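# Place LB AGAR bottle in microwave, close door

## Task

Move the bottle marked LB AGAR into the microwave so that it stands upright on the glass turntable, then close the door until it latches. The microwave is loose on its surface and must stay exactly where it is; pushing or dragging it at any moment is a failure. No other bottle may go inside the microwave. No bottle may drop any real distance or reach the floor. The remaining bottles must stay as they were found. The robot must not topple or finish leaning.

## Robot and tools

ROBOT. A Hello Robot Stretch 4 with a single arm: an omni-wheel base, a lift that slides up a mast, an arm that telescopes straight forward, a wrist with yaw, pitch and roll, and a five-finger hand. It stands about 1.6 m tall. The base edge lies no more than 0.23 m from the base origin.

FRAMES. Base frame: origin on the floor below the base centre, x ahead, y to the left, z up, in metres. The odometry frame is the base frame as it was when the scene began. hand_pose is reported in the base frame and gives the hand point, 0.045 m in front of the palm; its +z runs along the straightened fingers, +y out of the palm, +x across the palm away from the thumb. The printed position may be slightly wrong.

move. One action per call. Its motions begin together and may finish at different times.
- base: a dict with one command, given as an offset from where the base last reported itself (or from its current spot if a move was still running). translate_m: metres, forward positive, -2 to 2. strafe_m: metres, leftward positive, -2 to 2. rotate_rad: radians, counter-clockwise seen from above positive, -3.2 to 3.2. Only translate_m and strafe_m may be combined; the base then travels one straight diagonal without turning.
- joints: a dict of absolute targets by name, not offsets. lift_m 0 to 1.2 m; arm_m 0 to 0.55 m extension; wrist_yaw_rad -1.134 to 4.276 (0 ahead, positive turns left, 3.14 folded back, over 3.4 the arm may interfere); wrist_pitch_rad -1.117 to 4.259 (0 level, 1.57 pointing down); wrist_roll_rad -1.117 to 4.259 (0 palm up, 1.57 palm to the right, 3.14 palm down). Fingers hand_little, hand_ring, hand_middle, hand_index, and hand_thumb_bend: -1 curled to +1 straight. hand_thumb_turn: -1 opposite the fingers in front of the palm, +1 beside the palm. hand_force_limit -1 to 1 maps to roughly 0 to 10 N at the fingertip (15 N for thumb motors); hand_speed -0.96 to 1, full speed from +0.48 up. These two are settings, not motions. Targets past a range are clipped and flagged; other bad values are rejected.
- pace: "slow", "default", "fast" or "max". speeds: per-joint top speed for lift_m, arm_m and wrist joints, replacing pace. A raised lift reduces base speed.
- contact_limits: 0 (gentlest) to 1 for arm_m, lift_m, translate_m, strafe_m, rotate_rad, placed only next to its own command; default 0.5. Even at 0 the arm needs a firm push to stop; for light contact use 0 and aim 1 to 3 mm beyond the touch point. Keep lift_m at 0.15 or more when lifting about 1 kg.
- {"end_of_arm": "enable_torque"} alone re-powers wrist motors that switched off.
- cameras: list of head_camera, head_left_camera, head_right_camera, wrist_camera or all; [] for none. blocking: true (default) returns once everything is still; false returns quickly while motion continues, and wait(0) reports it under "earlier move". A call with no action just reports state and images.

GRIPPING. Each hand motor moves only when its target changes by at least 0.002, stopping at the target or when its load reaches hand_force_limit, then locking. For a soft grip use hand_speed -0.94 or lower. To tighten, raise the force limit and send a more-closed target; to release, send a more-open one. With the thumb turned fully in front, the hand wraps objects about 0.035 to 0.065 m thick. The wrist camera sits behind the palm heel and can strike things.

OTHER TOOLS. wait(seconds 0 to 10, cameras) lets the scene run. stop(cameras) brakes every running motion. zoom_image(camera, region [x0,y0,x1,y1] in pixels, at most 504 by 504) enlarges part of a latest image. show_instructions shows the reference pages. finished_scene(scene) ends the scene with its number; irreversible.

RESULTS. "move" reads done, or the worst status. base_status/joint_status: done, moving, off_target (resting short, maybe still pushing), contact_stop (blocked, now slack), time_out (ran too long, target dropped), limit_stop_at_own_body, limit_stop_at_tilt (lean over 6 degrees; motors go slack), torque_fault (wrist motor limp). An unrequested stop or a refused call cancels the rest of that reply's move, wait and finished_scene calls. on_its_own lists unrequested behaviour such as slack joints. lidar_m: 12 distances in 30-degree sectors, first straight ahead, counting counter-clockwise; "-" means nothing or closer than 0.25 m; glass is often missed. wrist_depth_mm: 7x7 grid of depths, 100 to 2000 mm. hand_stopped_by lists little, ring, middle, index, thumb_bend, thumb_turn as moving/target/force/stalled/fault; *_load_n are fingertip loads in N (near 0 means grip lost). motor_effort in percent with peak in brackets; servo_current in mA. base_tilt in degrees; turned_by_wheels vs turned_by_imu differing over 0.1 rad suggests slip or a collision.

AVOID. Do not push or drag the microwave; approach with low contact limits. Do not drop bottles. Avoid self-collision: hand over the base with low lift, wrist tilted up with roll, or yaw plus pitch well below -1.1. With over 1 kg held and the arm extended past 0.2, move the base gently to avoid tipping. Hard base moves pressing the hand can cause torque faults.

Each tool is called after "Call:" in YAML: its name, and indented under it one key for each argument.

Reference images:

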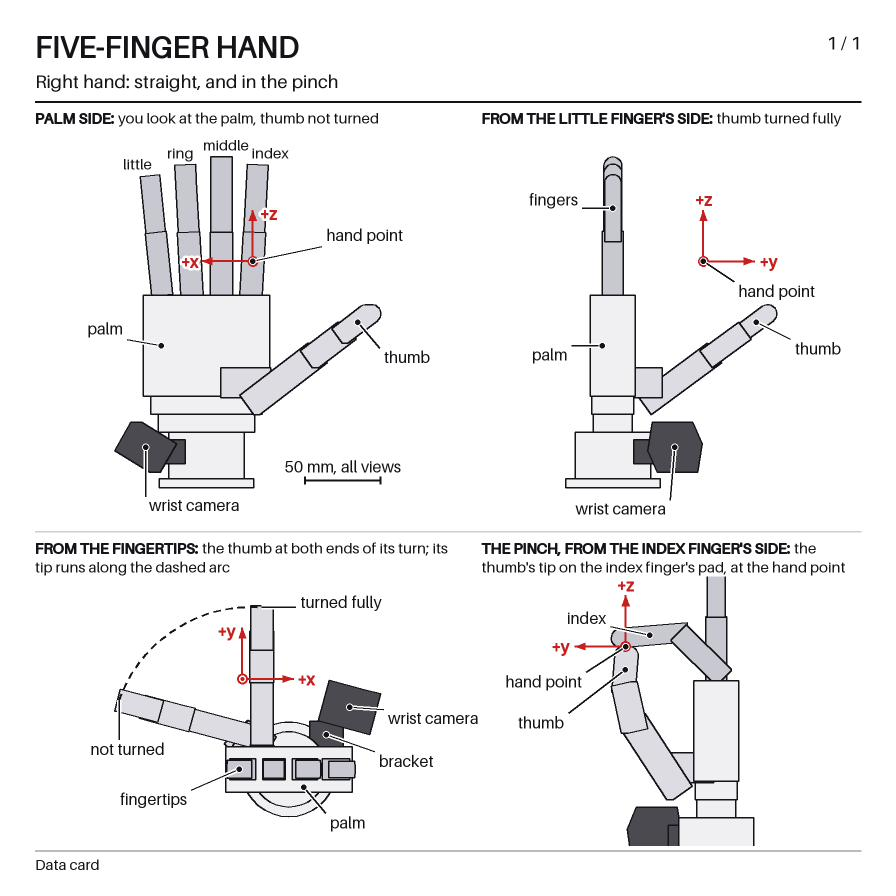

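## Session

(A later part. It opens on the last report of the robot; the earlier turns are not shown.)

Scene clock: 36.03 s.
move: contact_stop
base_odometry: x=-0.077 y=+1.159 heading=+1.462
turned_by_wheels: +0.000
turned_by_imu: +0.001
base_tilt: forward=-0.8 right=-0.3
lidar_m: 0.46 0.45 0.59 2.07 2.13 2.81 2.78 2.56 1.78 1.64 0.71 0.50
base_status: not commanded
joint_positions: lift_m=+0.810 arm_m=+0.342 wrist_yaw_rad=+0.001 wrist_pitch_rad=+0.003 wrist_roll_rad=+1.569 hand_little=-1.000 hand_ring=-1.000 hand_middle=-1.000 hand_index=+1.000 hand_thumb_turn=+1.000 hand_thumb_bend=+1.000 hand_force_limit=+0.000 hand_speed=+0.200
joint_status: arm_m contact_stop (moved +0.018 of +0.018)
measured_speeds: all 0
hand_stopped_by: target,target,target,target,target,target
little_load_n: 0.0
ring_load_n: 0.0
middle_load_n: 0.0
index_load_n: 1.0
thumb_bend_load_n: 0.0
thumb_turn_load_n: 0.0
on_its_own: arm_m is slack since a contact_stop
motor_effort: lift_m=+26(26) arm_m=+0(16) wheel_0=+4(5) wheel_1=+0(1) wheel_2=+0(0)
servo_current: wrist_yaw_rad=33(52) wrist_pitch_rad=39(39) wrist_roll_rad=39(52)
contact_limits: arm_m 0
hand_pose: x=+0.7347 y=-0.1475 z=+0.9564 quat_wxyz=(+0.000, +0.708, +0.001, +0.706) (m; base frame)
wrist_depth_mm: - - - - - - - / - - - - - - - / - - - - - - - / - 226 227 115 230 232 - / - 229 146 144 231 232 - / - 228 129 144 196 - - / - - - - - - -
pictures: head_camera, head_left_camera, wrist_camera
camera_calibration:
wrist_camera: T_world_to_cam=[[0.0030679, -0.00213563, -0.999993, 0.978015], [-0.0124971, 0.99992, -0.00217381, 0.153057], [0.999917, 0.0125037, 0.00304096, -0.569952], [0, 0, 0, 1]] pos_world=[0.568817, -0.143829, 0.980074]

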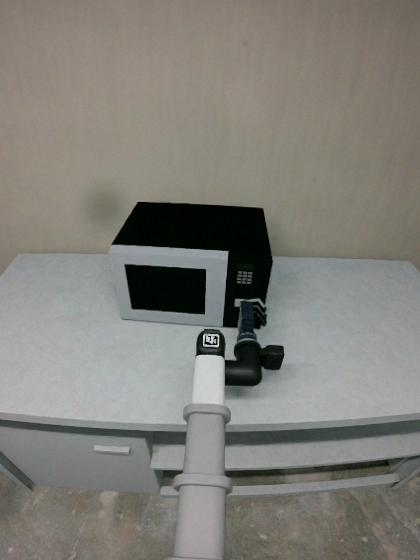

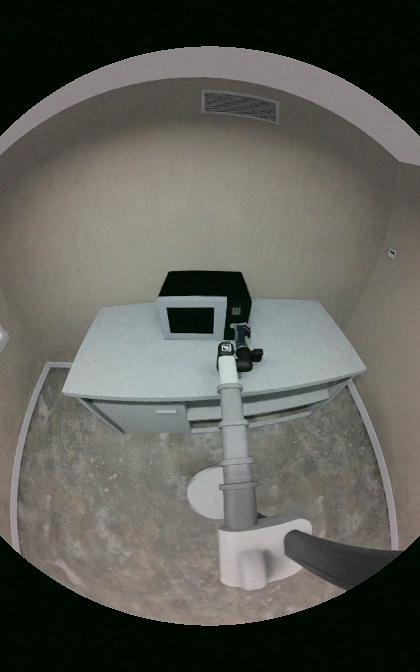

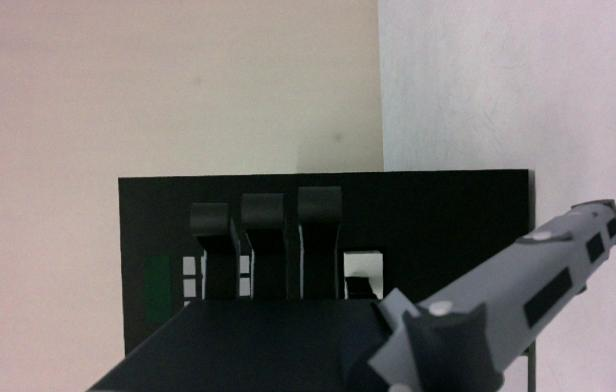

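Call:
move:
  joints: {"arm_m": 0.29}
  cameras: ["wrist_camera", "head_camera", "head_left_camera"]

Call:
zoom_image:
  camera: "head_camera"
  region: [100, 190, 290, 340]

Scene clock: 37.50 s.
move: done
base_odometry: x=-0.077 y=+1.159 heading=+1.462
turned_by_wheels: +0.000
turned_by_imu: +0.000
base_tilt: forward=-0.7 right=-0.3
lidar_m: 0.45 0.46 0.62 2.04 2.14 2.80 2.76 2.56 1.75 1.63 0.72 0.49
base_status: not commanded
joint_positions: lift_m=+0.810 arm_m=+0.290 wrist_yaw_rad=+0.001 wrist_pitch_rad=+0.003 wrist_roll_rad=+1.569 hand_little=-1.000 hand_ring=-1.000 hand_middle=-1.000 hand_index=+1.000 hand_thumb_turn=+1.000 hand_thumb_bend=+1.000 hand_force_limit=+0.000 hand_speed=+0.200
joint_status: all done
measured_speeds: all 0
hand_stopped_by: target,target,target,target,target,target
little_load_n: 0.0
ring_load_n: 0.0
middle_load_n: 0.0
index_load_n: 0.0
thumb_bend_load_n: 0.0
thumb_turn_load_n: 0.0
motor_effort: lift_m=+25(26) arm_m=-8(14) wheel_0=+3(4) wheel_1=+0(1) wheel_2=+0(1)
servo_current: wrist_yaw_rad=39(52) wrist_pitch_rad=33(46) wrist_roll_rad=39(39)
hand_pose: x=+0.6827 y=-0.1475 z=+0.9564 quat_wxyz=(+0.000, +0.708, +0.001, +0.706) (m; base frame)
wrist_depth_mm: - - - - - - - / - - - - - - - / - - - - - - - / - - 278 115 282 282 - / - - 147 144 283 282 - / - - 143 143 283 - - / - - - - - - -
pictures: head_camera, head_left_camera, wrist_camera
camera_calibration:
wrist_camera: T_world_to_cam=[[0.0030679, -0.00213563, -0.999993, 0.978175], [-0.0124971, 0.99992, -0.00217381, 0.152406], [0.999917, 0.0125037, 0.00304096, -0.517856], [0, 0, 0, 1]] pos_world=[0.516717, -0.143829, 0.980074]

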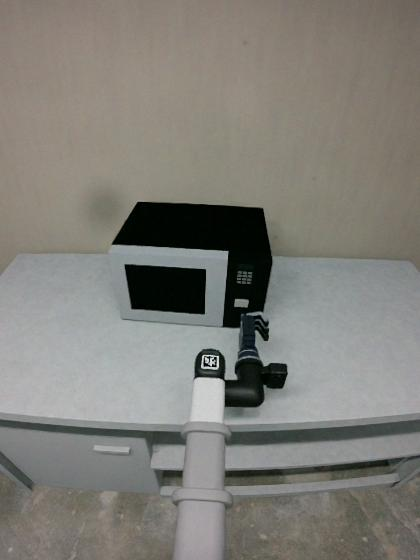

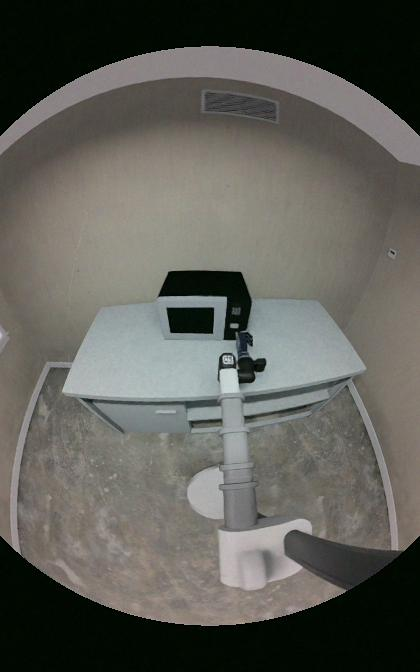

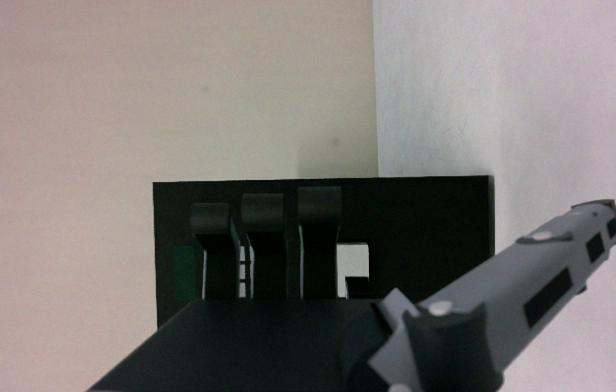

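Scaled by 2.653 from the camera's 420x560 image, which has a finer 600x800 frame.

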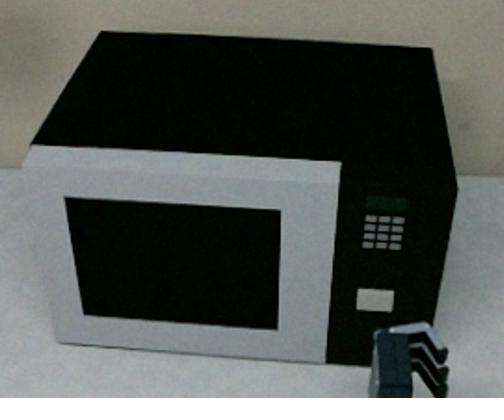

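Call:
move:
  base: {"strafe_m": -0.01}
  joints: {"arm_m": 0.32}
  cameras: ["wrist_camera"]

Call:
move:
  joints: {"arm_m": 0.35}
  pace: "slow"
  contact_limits: {"arm_m": 0.1}
  cameras: ["wrist_camera", "head_camera"]

Call:
zoom_image:
  camera: "head_camera"
  region: [100, 190, 290, 340]

Scene clock: 39.13 s.
move: done
base_odometry: x=-0.067 y=+1.158 heading=+1.462
turned_by_wheels: +0.000
turned_by_imu: +0.000
base_tilt: forward=-0.7 right=-0.3
lidar_m: 0.45 0.47 0.61 2.05 2.12 2.80 2.76 2.54 1.76 1.64 0.71 0.47
base_status: done
joint_positions: lift_m=+0.810 arm_m=+0.320 wrist_yaw_rad=+0.001 wrist_pitch_rad=+0.003 wrist_roll_rad=+1.569 hand_little=-1.000 hand_ring=-1.000 hand_middle=-1.000 hand_index=+1.000 hand_thumb_turn=+1.000 hand_thumb_bend=+1.000 hand_force_limit=+0.000 hand_speed=+0.200
joint_status: all done
measured_speeds: all 0
hand_stopped_by: target,target,target,target,target,target
little_load_n: 0.0
ring_load_n: 0.0
middle_load_n: 0.0
index_load_n: 0.0
thumb_bend_load_n: 0.0
thumb_turn_load_n: 0.0
motor_effort: lift_m=+26(26) arm_m=+8(11) wheel_0=-1(9) wheel_1=+0(12) wheel_2=+0(2)
servo_current: wrist_yaw_rad=39(52) wrist_pitch_rad=33(46) wrist_roll_rad=39(39)
hand_pose: x=+0.7121 y=-0.1475 z=+0.9564 quat_wxyz=(+0.000, +0.708, +0.001, +0.706) (m; base frame)
wrist_depth_mm: - - - - - - - / - - - - - - - / - - - - - - - / - 249 249 111 252 252 - / - 249 146 144 252 253 - / - 250 129 143 252 - - / - - - - - - -
pictures: wrist_camera
camera_calibration:
wrist_camera: T_world_to_cam=[[0.0030679, -0.00213563, -0.999993, 0.978084], [-0.0124971, 0.99992, -0.00217381, 0.152774], [0.999917, 0.0125037, 0.00304096, -0.547354], [0, 0, 0, 1]] pos_world=[0.546217, -0.143829, 0.980074]

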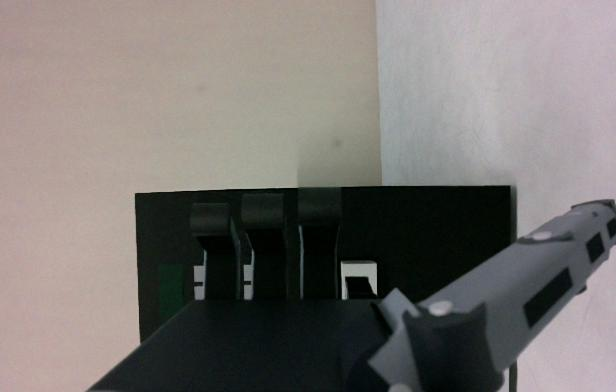

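Scene clock: 40.37 s.
move: contact_stop
base_odometry: x=-0.067 y=+1.158 heading=+1.462
turned_by_wheels: +0.001
turned_by_imu: +0.002
base_tilt: forward=-0.8 right=-0.3
lidar_m: 0.44 0.47 0.63 2.08 2.13 2.86 2.77 2.53 1.76 1.64 0.70 0.48
base_status: not commanded
joint_positions: lift_m=+0.810 arm_m=+0.347 wrist_yaw_rad=-0.001 wrist_pitch_rad=+0.003 wrist_roll_rad=+1.569 hand_little=-1.000 hand_ring=-1.000 hand_middle=-1.000 hand_index=+1.000 hand_thumb_turn=+1.000 hand_thumb_bend=+1.000 hand_force_limit=+0.000 hand_speed=+0.200
joint_status: arm_m contact_stop (moved +0.027 of +0.030)
measured_speeds: all 0
hand_stopped_by: target,target,target,target,target,target
little_load_n: 0.0
ring_load_n: 0.0
middle_load_n: 0.0
index_load_n: 1.0
thumb_bend_load_n: 0.0
thumb_turn_load_n: 0.0
on_its_own: arm_m is slack since a contact_stop
motor_effort: lift_m=+25(26) arm_m=+0(17) wheel_0=+6(7) wheel_1=+5(5) wheel_2=-5(5)
servo_current: wrist_yaw_rad=39(52) wrist_pitch_rad=33(39) wrist_roll_rad=33(46)
contact_limits: arm_m 0.1
hand_pose: x=+0.7393 y=-0.1479 z=+0.9565 quat_wxyz=(+0.001, +0.708, +0.000, +0.706) (m; base frame)
wrist_depth_mm: - - - - - - - / - - - - - - - / - - - - - - - / - 224 225 112 228 229 - / - 224 146 144 226 228 - / - 225 129 143 197 - - / - - - - - - -
pictures: head_camera, wrist_camera
camera_calibration:
wrist_camera: T_world_to_cam=[[0.00306587, -0.00174155, -0.999994, 0.978158], [-0.0106017, 0.999942, -0.00177396, 0.151732], [0.999939, 0.0106071, 0.00304723, -0.574838], [0, 0, 0, 1]] pos_world=[0.573413, -0.143923, 0.980173]

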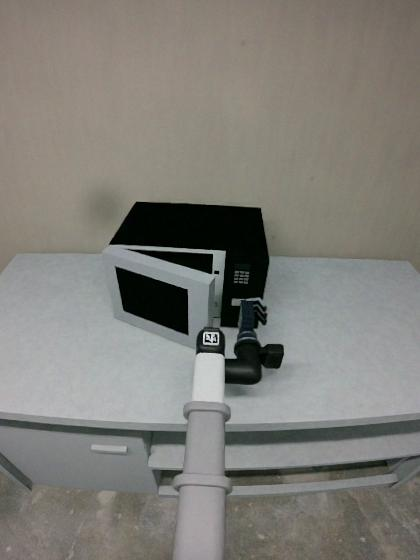

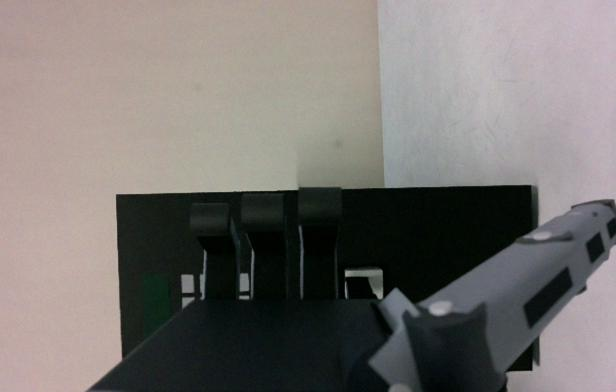

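Scaled by 2.653 from the camera's 420x560 image, which has a finer 600x800 frame.

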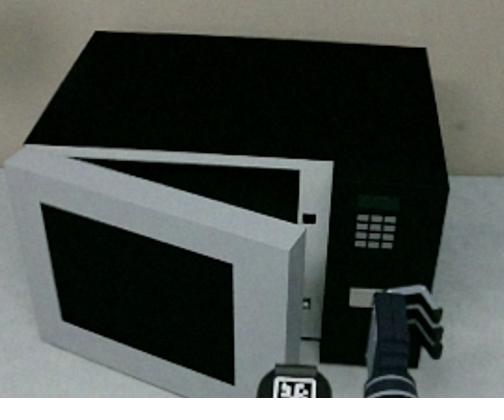

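Call:
move:
  joints: {"arm_m": 0.15}
  cameras: ["wrist_camera", "head_camera"]

Call:
zoom_image:
  camera: "head_camera"
  region: [90, 190, 290, 380]

Scene clock: 43.77 s.
move: done
base_odometry: x=-0.067 y=+1.158 heading=+1.462
turned_by_wheels: +0.000
turned_by_imu: +0.000
base_tilt: forward=-0.8 right=-0.3
lidar_m: 0.44 0.46 0.62 2.06 2.14 2.82 2.77 2.53 1.78 1.64 0.73 0.51
base_status: not commanded
joint_positions: lift_m=+0.810 arm_m=+0.150 wrist_yaw_rad=-0.001 wrist_pitch_rad=+0.003 wrist_roll_rad=+1.569 hand_little=-1.000 hand_ring=-1.000 hand_middle=-1.000 hand_index=+1.000 hand_thumb_turn=+1.000 hand_thumb_bend=+1.000 hand_force_limit=+0.000 hand_speed=+0.200
joint_status: all done
measured_speeds: all 0
hand_stopped_by: target,target,target,target,target,target
little_load_n: 0.0
ring_load_n: 0.0
middle_load_n: 0.0
index_load_n: 0.0
thumb_bend_load_n: 0.0
thumb_turn_load_n: 0.0
motor_effort: lift_m=+25(25) arm_m=-9(15) wheel_0=+0(7) wheel_1=+1(5) wheel_2=+0(5)
servo_current: wrist_yaw_rad=46(59) wrist_pitch_rad=39(39) wrist_roll_rad=26(39)
hand_pose: x=+0.5424 y=-0.1479 z=+0.9565 quat_wxyz=(+0.001, +0.708, +0.000, +0.706) (m; base frame)
wrist_depth_mm: - - - - - - - / - - - - - - - / - - - - - - - / - - - 111 421 - - / - - 146 144 418 - - / - - 129 143 421 - - / - - - - - - -
pictures: head_camera, wrist_camera
camera_calibration:
wrist_camera: T_world_to_cam=[[0.00306587, -0.00174155, -0.999994, 0.978762], [-0.0106017, 0.999942, -0.00177396, 0.149645], [0.999939, 0.0106071, 0.00304723, -0.37795], [0, 0, 0, 1]] pos_world=[0.376513, -0.143923, 0.980173]

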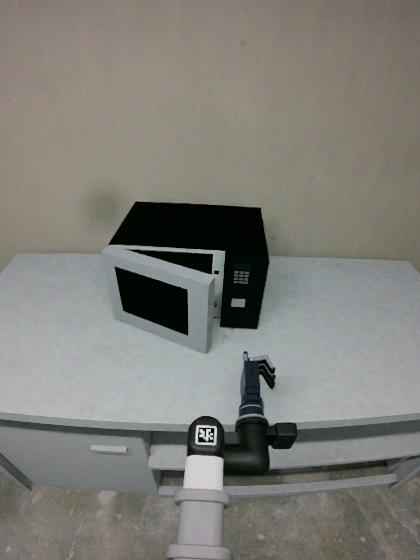

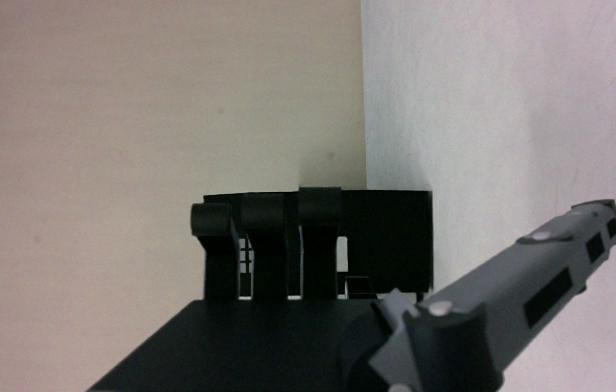

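Scaled by 2.520 from the camera's 420x560 image, which has a finer 600x800 frame.

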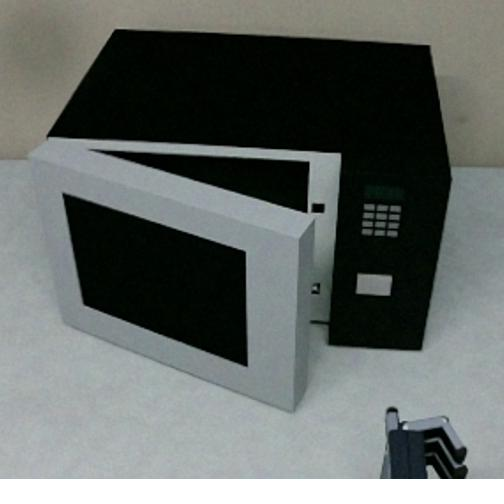

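Call:
move:
  base: {"strafe_m": -0.16}
  joints: {"wrist_yaw_rad": 0.8, "hand_little": 1, "hand_ring": 1, "hand_middle": 1, "arm_m": 0.25}
  cameras: ["wrist_camera", "head_camera", "head_right_camera"]

Call:
zoom_image:
  camera: "head_camera"
  region: [60, 190, 280, 390]

Scene clock: 47.60 s.
move: done
base_odometry: x=+0.092 y=+1.141 heading=+1.462
turned_by_wheels: +0.000
turned_by_imu: +0.001
base_tilt: forward=-0.7 right=-0.3
lidar_m: 0.45 0.48 0.63 2.21 2.32 2.93 2.77 2.23 1.57 1.48 0.73 0.48
base_status: done
joint_positions: lift_m=+0.810 arm_m=+0.250 wrist_yaw_rad=+0.798 wrist_pitch_rad=+0.003 wrist_roll_rad=+1.569 hand_little=+1.000 hand_ring=+1.000 hand_middle=+1.000 hand_index=+1.000 hand_thumb_turn=+1.000 hand_thumb_bend=+1.000 hand_force_limit=+0.000 hand_speed=+0.200
joint_status: all done
measured_speeds: all 0
hand_stopped_by: target,target,target,target,target,target
little_load_n: 0.0
ring_load_n: 0.0
middle_load_n: 0.0
index_load_n: 0.0
thumb_bend_load_n: 0.0
thumb_turn_load_n: 0.0
motor_effort: lift_m=+25(25) arm_m=+8(13) wheel_0=-1(9) wheel_1=+1(15) wheel_2=+1(5)
servo_current: wrist_yaw_rad=52(111) wrist_pitch_rad=33(46) wrist_roll_rad=33(46)
hand_pose: x=+0.6809 y=+0.0555 z=+0.9565 quat_wxyz=(-0.274, +0.652, +0.276, +0.651) (m; base frame)
wrist_depth_mm: - 229 230 232 234 234 - / - 251 260 255 264 263 - / - - 290 290 300 - - / - - - - 430 - - / - - 263 263 264 265 - / - - 129 172 255 - - / - - - - - - -
pictures: head_camera, head_right_camera, wrist_camera
camera_calibration:
wrist_camera: T_world_to_cam=[[0.00338519, 0.000983617, -0.999994, 0.978323], [-0.724187, 0.689601, -0.00177322, 0.450847], [0.689595, 0.724189, 0.00304675, -0.346838], [0, 0, 0, 1]] pos_world=[0.562364, -0.0606911, 0.980173]

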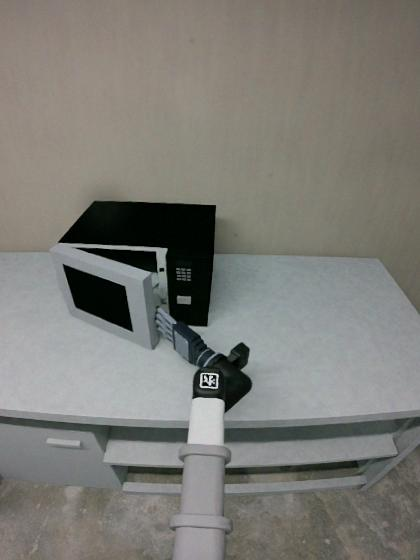

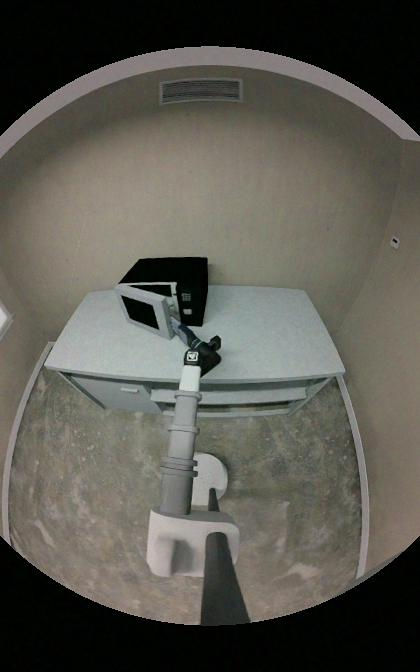

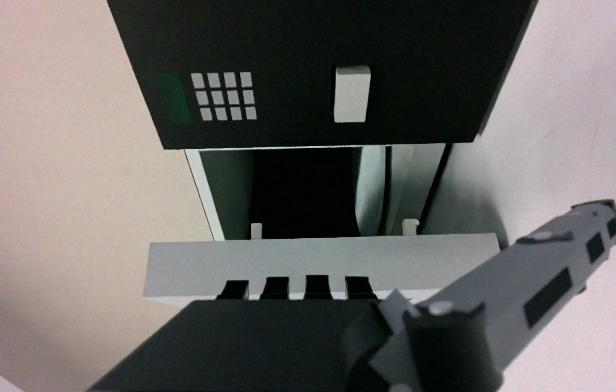

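Scaled by 2.291 from the camera's 420x560 image, which has a finer 600x800 frame.

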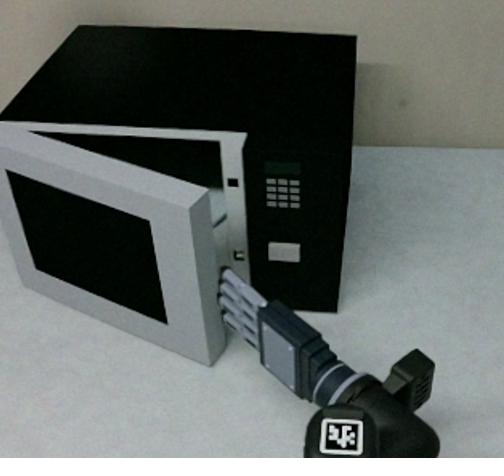

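Call:
move:
  base: {"strafe_m": -0.025}

Call:
move:
  joints: {"arm_m": 0.338}
  pace: "slow"
  contact_limits: {"arm_m": 0.0}
  cameras: ["wrist_camera", "head_camera", "head_right_camera"]

Call:
zoom_image:
  camera: "head_camera"
  region: [60, 190, 280, 390]

Scene clock: 49.27 s.
move: done
base_odometry: x=+0.117 y=+1.138 heading=+1.462
turned_by_wheels: +0.000
turned_by_imu: +0.000
base_tilt: forward=-0.7 right=-0.3
lidar_m: 0.44 0.45 0.63 2.25 2.34 2.91 2.73 2.26 1.55 1.46 0.74 0.50
base_status: done
joint_positions: lift_m=+0.810 arm_m=+0.250 wrist_yaw_rad=+0.799 wrist_pitch_rad=+0.003 wrist_roll_rad=+1.569 hand_little=+1.000 hand_ring=+1.000 hand_middle=+1.000 hand_index=+1.000 hand_thumb_turn=+1.000 hand_thumb_bend=+1.000 hand_force_limit=+0.000 hand_speed=+0.200
joint_status: not commanded
measured_speeds: all 0
hand_stopped_by: target,target,target,target,target,target
little_load_n: 0.0
ring_load_n: 0.0
middle_load_n: 0.0
index_load_n: 0.0
thumb_bend_load_n: 0.0
thumb_turn_load_n: 0.0
motor_effort: lift_m=+25(25) arm_m=+8(8) wheel_0=-1(8) wheel_1=+0(13) wheel_2=+0(2)
servo_current: wrist_yaw_rad=46(52) wrist_pitch_rad=33(39) wrist_roll_rad=33(46)
hand_pose: x=+0.6808 y=+0.0556 z=+0.9565 quat_wxyz=(-0.274, +0.652, +0.276, +0.651) (m; base frame)
wrist_depth_mm: - 239 241 243 244 245 - / - 255 258 254 264 264 - / - - 296 304 298 303 - / - - 397 - 427 - - / - - 285 282 285 - - / - - 129 172 276 - - / - - - - - - -
pictures: none

Scene clock: 51.43 s.
move: done
base_odometry: x=+0.117 y=+1.138 heading=+1.462
turned_by_wheels: +0.000
turned_by_imu: +0.000
base_tilt: forward=-0.7 right=-0.3
lidar_m: 0.43 0.46 0.64 2.25 2.30 2.92 2.73 2.22 1.54 1.45 0.74 0.50
base_status: not commanded
joint_positions: lift_m=+0.810 arm_m=+0.338 wrist_yaw_rad=+0.799 wrist_pitch_rad=+0.003 wrist_roll_rad=+1.569 hand_little=+1.000 hand_ring=+1.000 hand_middle=+1.000 hand_index=+1.000 hand_thumb_turn=+1.000 hand_thumb_bend=+1.000 hand_force_limit=+0.000 hand_speed=+0.200
joint_status: all done
measured_speeds: all 0
hand_stopped_by: target,target,target,target,target,target
little_load_n: 0.0
ring_load_n: 0.0
middle_load_n: 0.0
index_load_n: 0.0
thumb_bend_load_n: 0.0
thumb_turn_load_n: 0.0
motor_effort: lift_m=+24(25) arm_m=+9(13) wheel_0=-1(1) wheel_1=+0(0) wheel_2=+0(0)
servo_current: wrist_yaw_rad=39(52) wrist_pitch_rad=39(46) wrist_roll_rad=20(46)
contact_limits: arm_m 0
hand_pose: x=+0.7688 y=+0.0556 z=+0.9565 quat_wxyz=(-0.274, +0.652, +0.276, +0.651) (m; base frame)
wrist_depth_mm: - - - - - - - / - 185 184 183 190 190 190 / - 183 185 187 189 190 191 / - 213 216 212 217 223 - / - - 257 252 256 256 - / - - 129 171 - - - / - - - - - - -
pictures: head_camera, head_right_camera, wrist_camera
camera_calibration:
wrist_camera: T_world_to_cam=[[0.00338475, 0.000985009, -0.999994, 0.978025], [-0.72448, 0.689294, -0.00177324, 0.514749], [0.689288, 0.724481, 0.00304671, -0.407305], [0, 0, 0, 1]] pos_world=[0.650365, -0.0606914, 0.980173]

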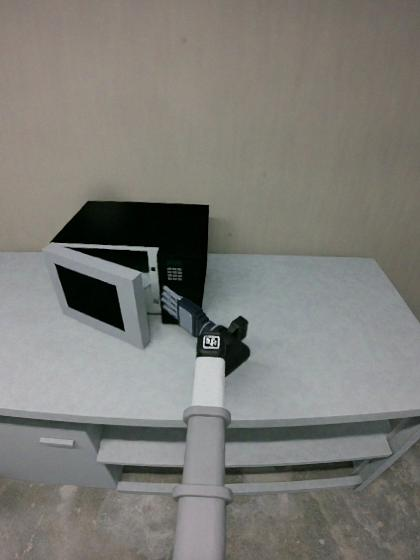

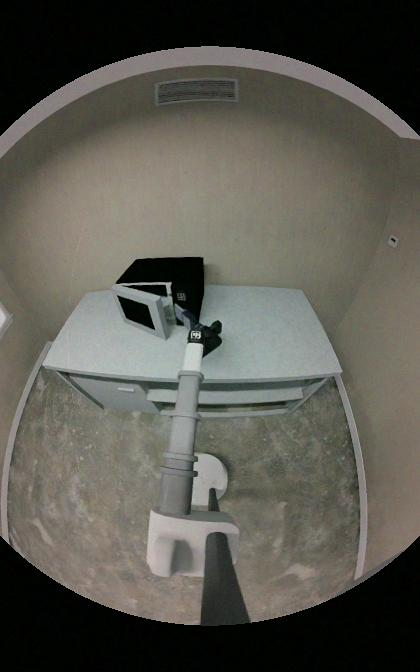

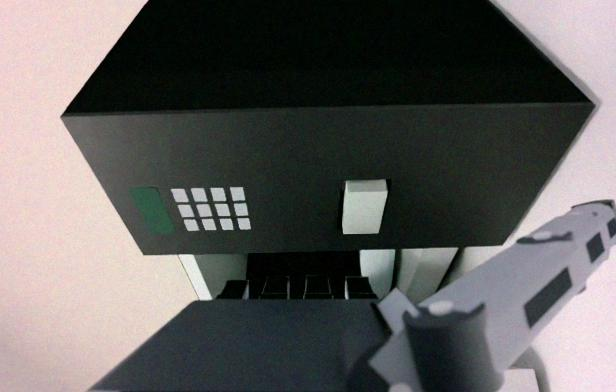

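Scaled by 2.291 from the camera's 420x560 image, which has a finer 600x800 frame.

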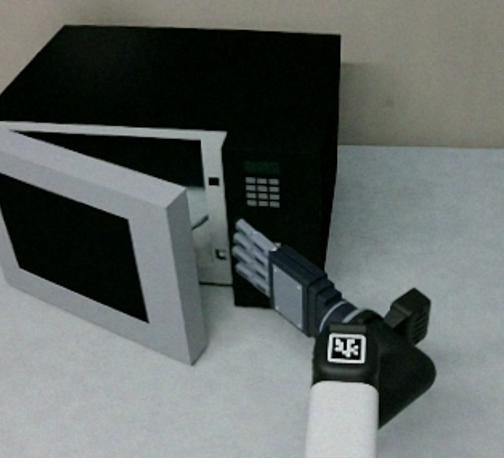

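Call:
move:
  joints: {"arm_m": 0.325, "lift_m": 0.789, "hand_little": -1}

Call:
move:
  base: {"strafe_m": 0.04}
  pace: "slow"
  contact_limits: {"strafe_m": 0.0}
  cameras: ["wrist_camera", "head_camera", "head_right_camera"]

Call:
zoom_image:
  camera: "head_camera"
  region: [60, 190, 280, 390]

Scene clock: 53.50 s.
move: done
base_odometry: x=+0.117 y=+1.138 heading=+1.462
turned_by_wheels: +0.000
turned_by_imu: +0.000
base_tilt: forward=-0.7 right=-0.3
lidar_m: 0.46 0.46 0.62 2.24 2.35 2.91 2.75 2.26 1.53 1.45 0.70 0.47
base_status: not commanded
joint_positions: lift_m=+0.789 arm_m=+0.325 wrist_yaw_rad=+0.799 wrist_pitch_rad=+0.003 wrist_roll_rad=+1.569 hand_little=-1.000 hand_ring=+1.000 hand_middle=+1.000 hand_index=+1.000 hand_thumb_turn=+1.000 hand_thumb_bend=+1.000 hand_force_limit=+0.000 hand_speed=+0.200
joint_status: all done
measured_speeds: all 0
hand_stopped_by: target,target,target,target,target,target
little_load_n: 0.0
ring_load_n: 0.0
middle_load_n: 0.0
index_load_n: 0.0
thumb_bend_load_n: 0.0
thumb_turn_load_n: 0.0
motor_effort: lift_m=+15(21) arm_m=-8(12) wheel_0=+0(1) wheel_1=+0(1) wheel_2=+0(0)
servo_current: wrist_yaw_rad=33(52) wrist_pitch_rad=33(39) wrist_roll_rad=26(39)
hand_pose: x=+0.7564 y=+0.0556 z=+0.9363 quat_wxyz=(-0.274, +0.652, +0.276, +0.651) (m; base frame)
wrist_depth_mm: - - - - - - - / 193 185 192 191 191 191 - / 197 198 201 203 205 206 - / - 232 227 235 237 233 - / - 266 147 - 357 - - / - - 129 172 - - - / - - - - - - -
pictures: none

Scene clock: 54.97 s.
move: done
base_odometry: x=+0.077 y=+1.143 heading=+1.462
turned_by_wheels: +0.000
turned_by_imu: +0.000
base_tilt: forward=-0.7 right=-0.3
lidar_m: 0.45 0.47 0.62 2.22 2.28 2.92 2.77 2.29 1.62 1.49 0.71 0.49
base_status: done
joint_positions: lift_m=+0.789 arm_m=+0.325 wrist_yaw_rad=+0.799 wrist_pitch_rad=+0.003 wrist_roll_rad=+1.569 hand_little=-1.000 hand_ring=+1.000 hand_middle=+1.000 hand_index=+1.000 hand_thumb_turn=+1.000 hand_thumb_bend=+1.000 hand_force_limit=+0.000 hand_speed=+0.200
joint_status: not commanded
measured_speeds: all 0
hand_stopped_by: target,target,target,target,target,target
little_load_n: 0.0
ring_load_n: 0.0
middle_load_n: 0.0
index_load_n: 0.0
thumb_bend_load_n: 0.0
thumb_turn_load_n: 0.0
motor_effort: lift_m=+15(15) arm_m=-8(8) wheel_0=-1(6) wheel_1=+1(8) wheel_2=+0(4)
servo_current: wrist_yaw_rad=26(52) wrist_pitch_rad=33(46) wrist_roll_rad=26(39)
contact_limits: strafe_m 0
hand_pose: x=+0.7564 y=+0.0556 z=+0.9363 quat_wxyz=(-0.274, +0.652, +0.276, +0.651) (m; base frame)
wrist_depth_mm: 159 160 158 158 159 160 161 / 174 175 176 182 180 181 181 / 198 200 200 198 207 207 - / - 232 229 230 239 234 - / - - 146 - 413 - - / - - 129 172 - - - / 198 - - - - - -
pictures: head_camera, head_right_camera, wrist_camera
camera_calibration:
wrist_camera: T_world_to_cam=[[0.00338475, 0.000985009, -0.999994, 0.957868], [-0.72448, 0.689294, -0.00177324, 0.50573], [0.689288, 0.724481, 0.00304671, -0.398697], [0, 0, 0, 1]] pos_world=[0.637965, -0.0606914, 0.959973]

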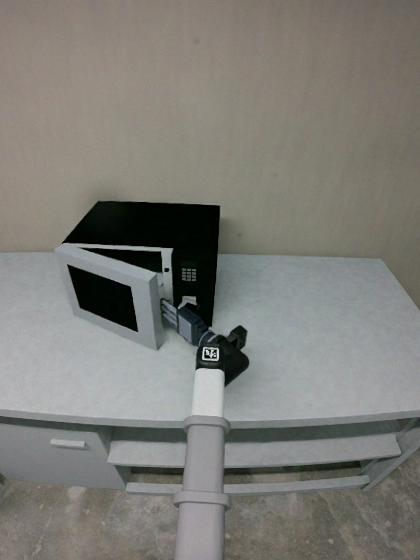

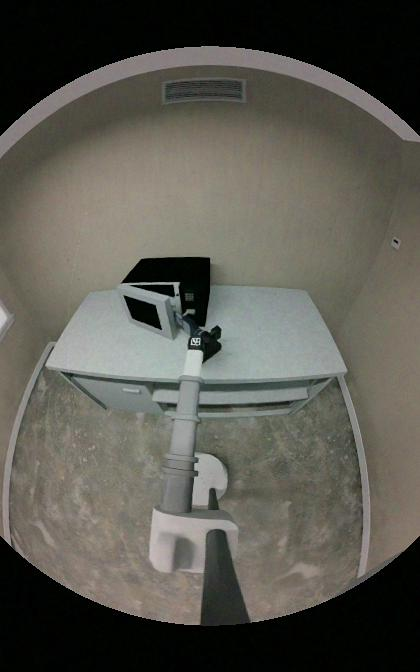

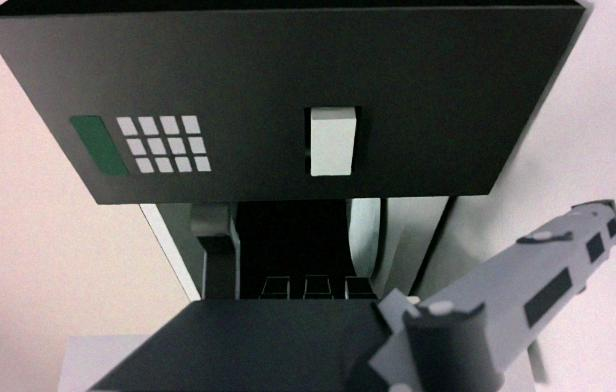

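Scaled by 2.291 from the camera's 420x560 image, which has a finer 600x800 frame.

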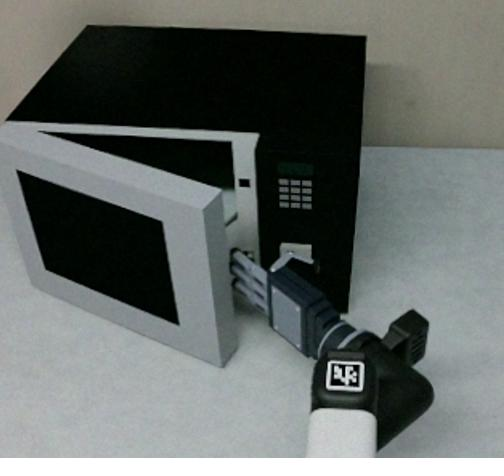

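Call:
move:
  joints: {"arm_m": 0.265}
  pace: "slow"
  contact_limits: {"arm_m": 0.0}
  cameras: ["wrist_camera", "head_camera", "head_right_camera"]

Call:
zoom_image:
  camera: "head_camera"
  region: [60, 190, 280, 390]

Scene clock: 57.30 s.
move: done
base_odometry: x=+0.077 y=+1.143 heading=+1.462
turned_by_wheels: +0.000
turned_by_imu: +0.000
base_tilt: forward=-0.7 right=-0.3
lidar_m: 0.45 0.48 0.65 2.20 2.26 2.92 2.74 2.29 1.59 1.47 0.72 0.48
base_status: not commanded
joint_positions: lift_m=+0.789 arm_m=+0.265 wrist_yaw_rad=+0.799 wrist_pitch_rad=+0.003 wrist_roll_rad=+1.569 hand_little=-1.000 hand_ring=+1.000 hand_middle=+1.000 hand_index=+1.000 hand_thumb_turn=+1.000 hand_thumb_bend=+1.000 hand_force_limit=+0.000 hand_speed=+0.200
joint_status: all done
measured_speeds: all 0
hand_stopped_by: target,target,target,target,target,target
little_load_n: 0.0
ring_load_n: 0.0
middle_load_n: 0.0
index_load_n: 0.0
thumb_bend_load_n: 0.0
thumb_turn_load_n: 0.0
motor_effort: lift_m=+15(16) arm_m=-9(13) wheel_0=-1(1) wheel_1=+1(1) wheel_2=+0(0)
servo_current: wrist_yaw_rad=46(52) wrist_pitch_rad=33(46) wrist_roll_rad=26(46)
contact_limits: arm_m 0; strafe_m 0
hand_pose: x=+0.6964 y=+0.0556 z=+0.9363 quat_wxyz=(-0.274, +0.652, +0.276, +0.651) (m; base frame)
wrist_depth_mm: - 213 215 216 219 217 - / - 239 249 250 246 243 - / - 267 276 272 274 - - / - - - - 404 - - / - - 146 240 241 - - / - 231 144 172 235 - - / - - - - - - -
pictures: head_camera, head_right_camera, wrist_camera
camera_calibration:
wrist_camera: T_world_to_cam=[[0.00338475, 0.000985009, -0.999994, 0.958071], [-0.72448, 0.689294, -0.00177324, 0.462261], [0.689288, 0.724481, 0.00304671, -0.357339], [0, 0, 0, 1]] pos_world=[0.577965, -0.0606914, 0.959973]

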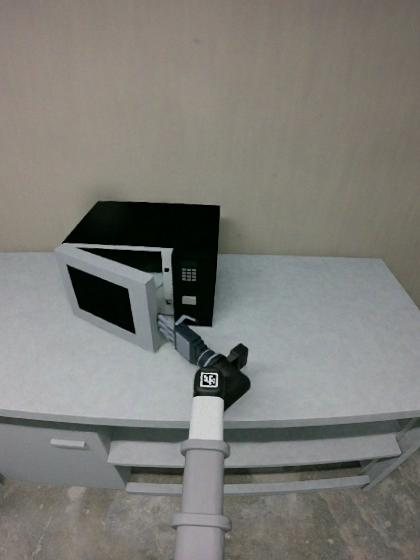

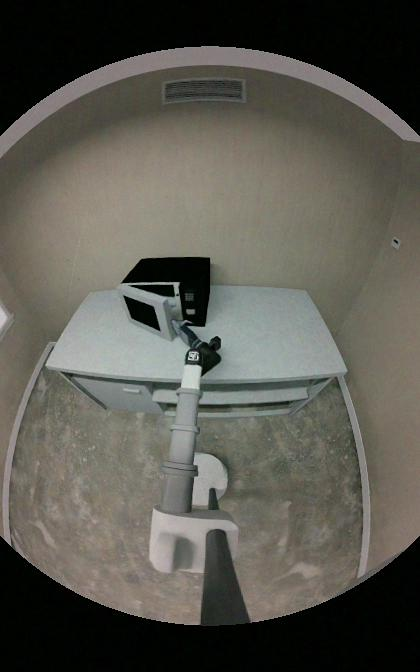

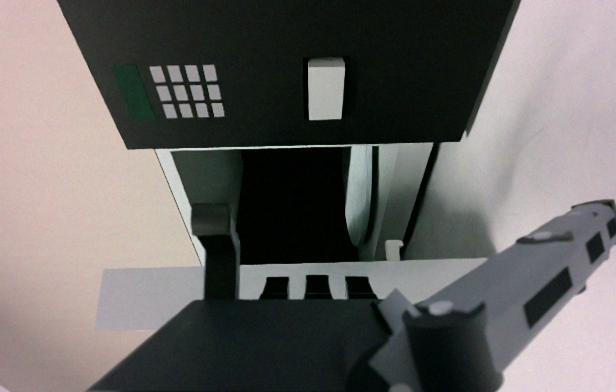

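Scaled by 2.291 from the camera's 420x560 image, which has a finer 600x800 frame.

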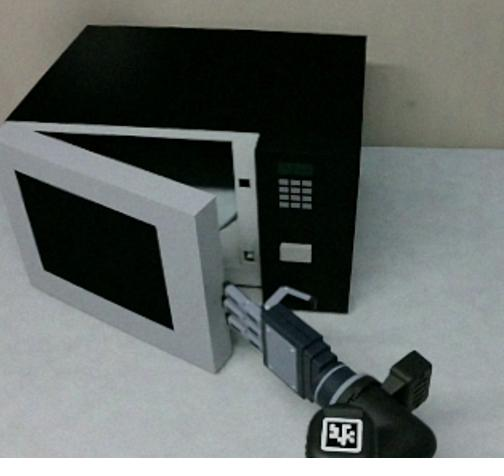

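Call:
move:
  base: {"strafe_m": -0.03}

Call:
move:
  joints: {"arm_m": 0.333}
  pace: "slow"
  contact_limits: {"arm_m": 0.0}

Call:
move:
  base: {"strafe_m": 0.05}
  pace: "slow"
  contact_limits: {"strafe_m": 0.0}
  cameras: ["wrist_camera", "head_camera", "head_right_camera"]

Call:
zoom_image:
  camera: "head_camera"
  region: [60, 190, 280, 390]

Scene clock: 59.03 s.
move: done
base_odometry: x=+0.107 y=+1.139 heading=+1.462
turned_by_wheels: +0.000
turned_by_imu: +0.000
base_tilt: forward=-0.7 right=-0.4
lidar_m: 0.46 0.48 0.64 2.23 2.33 2.93 2.76 2.26 1.57 1.46 0.73 0.51
base_status: done
joint_positions: lift_m=+0.789 arm_m=+0.265 wrist_yaw_rad=+0.799 wrist_pitch_rad=+0.003 wrist_roll_rad=+1.569 hand_little=-1.000 hand_ring=+1.000 hand_middle=+1.000 hand_index=+1.000 hand_thumb_turn=+1.000 hand_thumb_bend=+1.000 hand_force_limit=+0.000 hand_speed=+0.200
joint_status: not commanded
measured_speeds: all 0
hand_stopped_by: target,target,target,target,target,target
little_load_n: 0.0
ring_load_n: 0.0
middle_load_n: 0.0
index_load_n: 0.0
thumb_bend_load_n: 0.0
thumb_turn_load_n: 0.0
motor_effort: lift_m=+15(15) arm_m=-9(9) wheel_0=-1(7) wheel_1=+1(10) wheel_2=+0(2)
servo_current: wrist_yaw_rad=46(52) wrist_pitch_rad=26(46) wrist_roll_rad=33(46)
contact_limits: arm_m 0
hand_pose: x=+0.6964 y=+0.0556 z=+0.9363 quat_wxyz=(-0.274, +0.652, +0.276, +0.651) (m; base frame)
wrist_depth_mm: - 221 224 226 227 226 - / - 240 242 243 246 243 - / - 274 285 286 282 282 - / - - 300 - 402 - - / - - 146 - - - - / - - 129 172 260 - - / - - - - - - -
pictures: none

Scene clock: 60.97 s.
move: done
base_odometry: x=+0.107 y=+1.139 heading=+1.462
turned_by_wheels: +0.000
turned_by_imu: +0.000
base_tilt: forward=-0.7 right=-0.3
lidar_m: 0.47 0.47 0.67 2.24 2.32 2.90 2.75 2.27 1.55 1.47 0.72 0.51
base_status: not commanded
joint_positions: lift_m=+0.789 arm_m=+0.333 wrist_yaw_rad=+0.799 wrist_pitch_rad=+0.003 wrist_roll_rad=+1.569 hand_little=-1.000 hand_ring=+1.000 hand_middle=+1.000 hand_index=+1.000 hand_thumb_turn=+1.000 hand_thumb_bend=+1.000 hand_force_limit=+0.000 hand_speed=+0.200
joint_status: all done
measured_speeds: all 0
hand_stopped_by: target,target,target,target,target,target
little_load_n: 0.0
ring_load_n: 0.0
middle_load_n: 0.0
index_load_n: 0.0
thumb_bend_load_n: 0.0
thumb_turn_load_n: 0.0
motor_effort: lift_m=+15(16) arm_m=+8(12) wheel_0=-1(2) wheel_1=+1(1) wheel_2=+0(0)
servo_current: wrist_yaw_rad=46(52) wrist_pitch_rad=33(46) wrist_roll_rad=39(46)
contact_limits: arm_m 0
hand_pose: x=+0.7638 y=+0.0556 z=+0.9363 quat_wxyz=(-0.274, +0.652, +0.276, +0.651) (m; base frame)
wrist_depth_mm: - - - - - 192 - / 173 175 178 177 177 176 178 / 189 190 192 193 195 196 - / - 229 208 224 228 232 - / - 256 146 - 357 - - / - - 129 172 - - - / - - - - - - -
pictures: none

Scene clock: 62.57 s.
move: done
base_odometry: x=+0.057 y=+1.145 heading=+1.462
turned_by_wheels: +0.000
turned_by_imu: +0.000
base_tilt: forward=-0.7 right=-0.3
lidar_m: 0.45 0.46 0.64 2.17 2.25 2.89 2.75 2.32 1.61 1.49 0.68 0.48
base_status: done
joint_positions: lift_m=+0.789 arm_m=+0.333 wrist_yaw_rad=+0.799 wrist_pitch_rad=+0.003 wrist_roll_rad=+1.569 hand_little=-1.000 hand_ring=+1.000 hand_middle=+1.000 hand_index=+1.000 hand_thumb_turn=+1.000 hand_thumb_bend=+1.000 hand_force_limit=+0.000 hand_speed=+0.200
joint_status: not commanded
measured_speeds: all 0
hand_stopped_by: target,target,target,target,target,target
little_load_n: 0.0
ring_load_n: 0.0
middle_load_n: 0.0
index_load_n: 0.0
thumb_bend_load_n: 0.0
thumb_turn_load_n: 0.0
motor_effort: lift_m=+15(15) arm_m=+8(9) wheel_0=+0(7) wheel_1=+0(11) wheel_2=+0(3)
servo_current: wrist_yaw_rad=26(59) wrist_pitch_rad=39(46) wrist_roll_rad=46(46)
contact_limits: arm_m 0; strafe_m 0
hand_pose: x=+0.7638 y=+0.0556 z=+0.9363 quat_wxyz=(-0.274, +0.652, +0.276, +0.651) (m; base frame)
wrist_depth_mm: 148 149 150 151 152 156 154 / 166 167 170 168 171 173 169 / 190 190 193 193 196 198 - / - 216 216 219 309 - - / - - 146 - 377 - - / - - 128 172 - - - / 177 - - - - - -
pictures: head_camera, head_right_camera, wrist_camera
camera_calibration:
wrist_camera: T_world_to_cam=[[0.00338486, 0.00098653, -0.999994, 0.957842], [-0.724627, 0.689139, -0.00177291, 0.511108], [0.689133, 0.724628, 0.00304751, -0.403763], [0, 0, 0, 1]] pos_world=[0.645366, -0.0605916, 0.959973]

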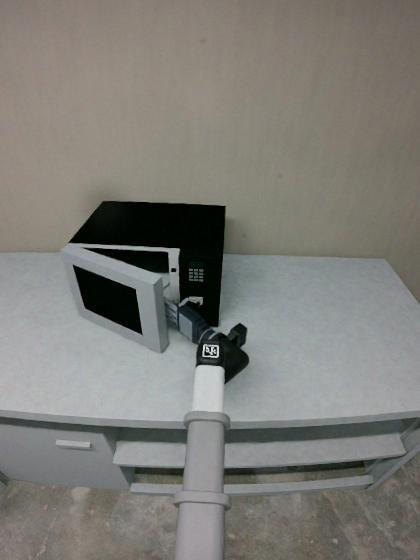

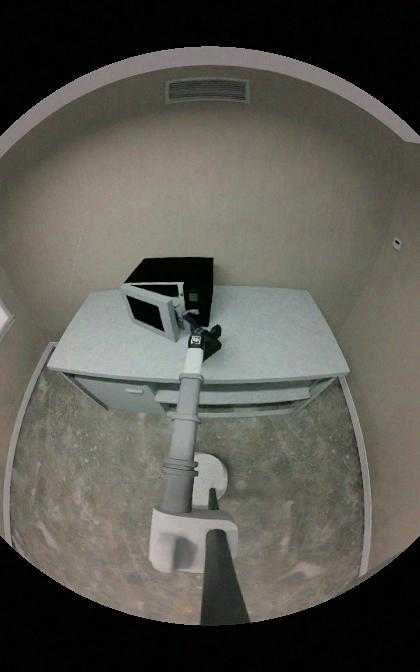

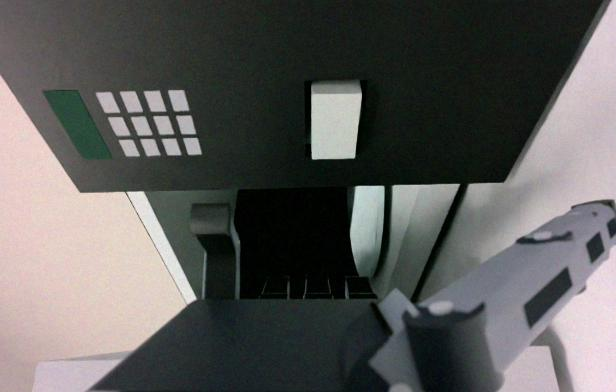

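Scaled by 2.291 from the camera's 420x560 image, which has a finer 600x800 frame.

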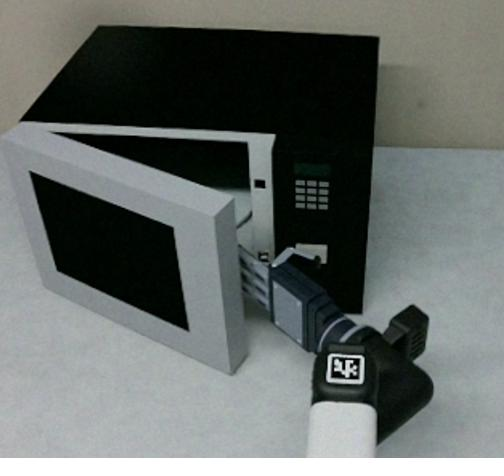

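Call:
move:
  base: {"translate_m": -0.13, "strafe_m": 0.08}
  pace: "slow"
  contact_limits: {"translate_m": 0.1, "strafe_m": 0.1}
  cameras: ["wrist_camera", "head_camera"]

Call:
zoom_image:
  camera: "head_camera"
  region: [60, 190, 280, 390]

"contact_limits": translate_m and strafe_m are given together and make one move, which takes one limit: state it under one of them only
Scene clock: 63.07 s.
base_odometry: x=+0.057 y=+1.145 heading=+1.462
turned_by_wheels: +0.000
turned_by_imu: +0.000
base_tilt: forward=-0.7 right=-0.3
lidar_m: 0.45 0.45 0.63 2.20 2.28 2.93 2.76 2.33 1.62 1.50 0.75 0.50
base_status: done
joint_positions: lift_m=+0.789 arm_m=+0.333 wrist_yaw_rad=+0.799 wrist_pitch_rad=+0.003 wrist_roll_rad=+1.569 hand_little=-1.000 hand_ring=+1.000 hand_middle=+1.000 hand_index=+1.000 hand_thumb_turn=+1.000 hand_thumb_bend=+1.000 hand_force_limit=+0.000 hand_speed=+0.200
joint_status: not commanded
measured_speeds: all 0
hand_stopped_by: target,target,target,target,target,target
little_load_n: 0.0
ring_load_n: 0.0
middle_load_n: -0.5
index_load_n: 0.0
thumb_bend_load_n: 0.0
thumb_turn_load_n: 0.0
motor_effort: lift_m=+15(15) arm_m=+8(9) wheel_0=-1(7) wheel_1=+0(11) wheel_2=+0(3)
servo_current: wrist_yaw_rad=52(59) wrist_pitch_rad=33(46) wrist_roll_rad=33(46)
contact_limits: arm_m 0; strafe_m 0
hand_pose: x=+0.7638 y=+0.0556 z=+0.9363 quat_wxyz=(-0.274, +0.652, +0.276, +0.651) (m; base frame)
wrist_depth_mm: 148 149 150 151 153 156 154 / 166 167 170 168 171 172 168 / 189 191 193 193 197 198 - / - 216 217 220 309 - - / - - 146 - 377 - - / - - 129 172 - - - / 177 - - - - - -
pictures: none

Scaled by 2.291 from the camera's 420x560 image, which has a finer 600x800 frame.
This view is cut from an older image: the scene may have changed since it was taken.

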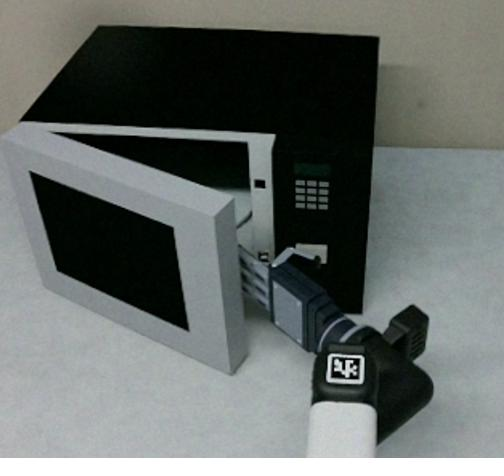

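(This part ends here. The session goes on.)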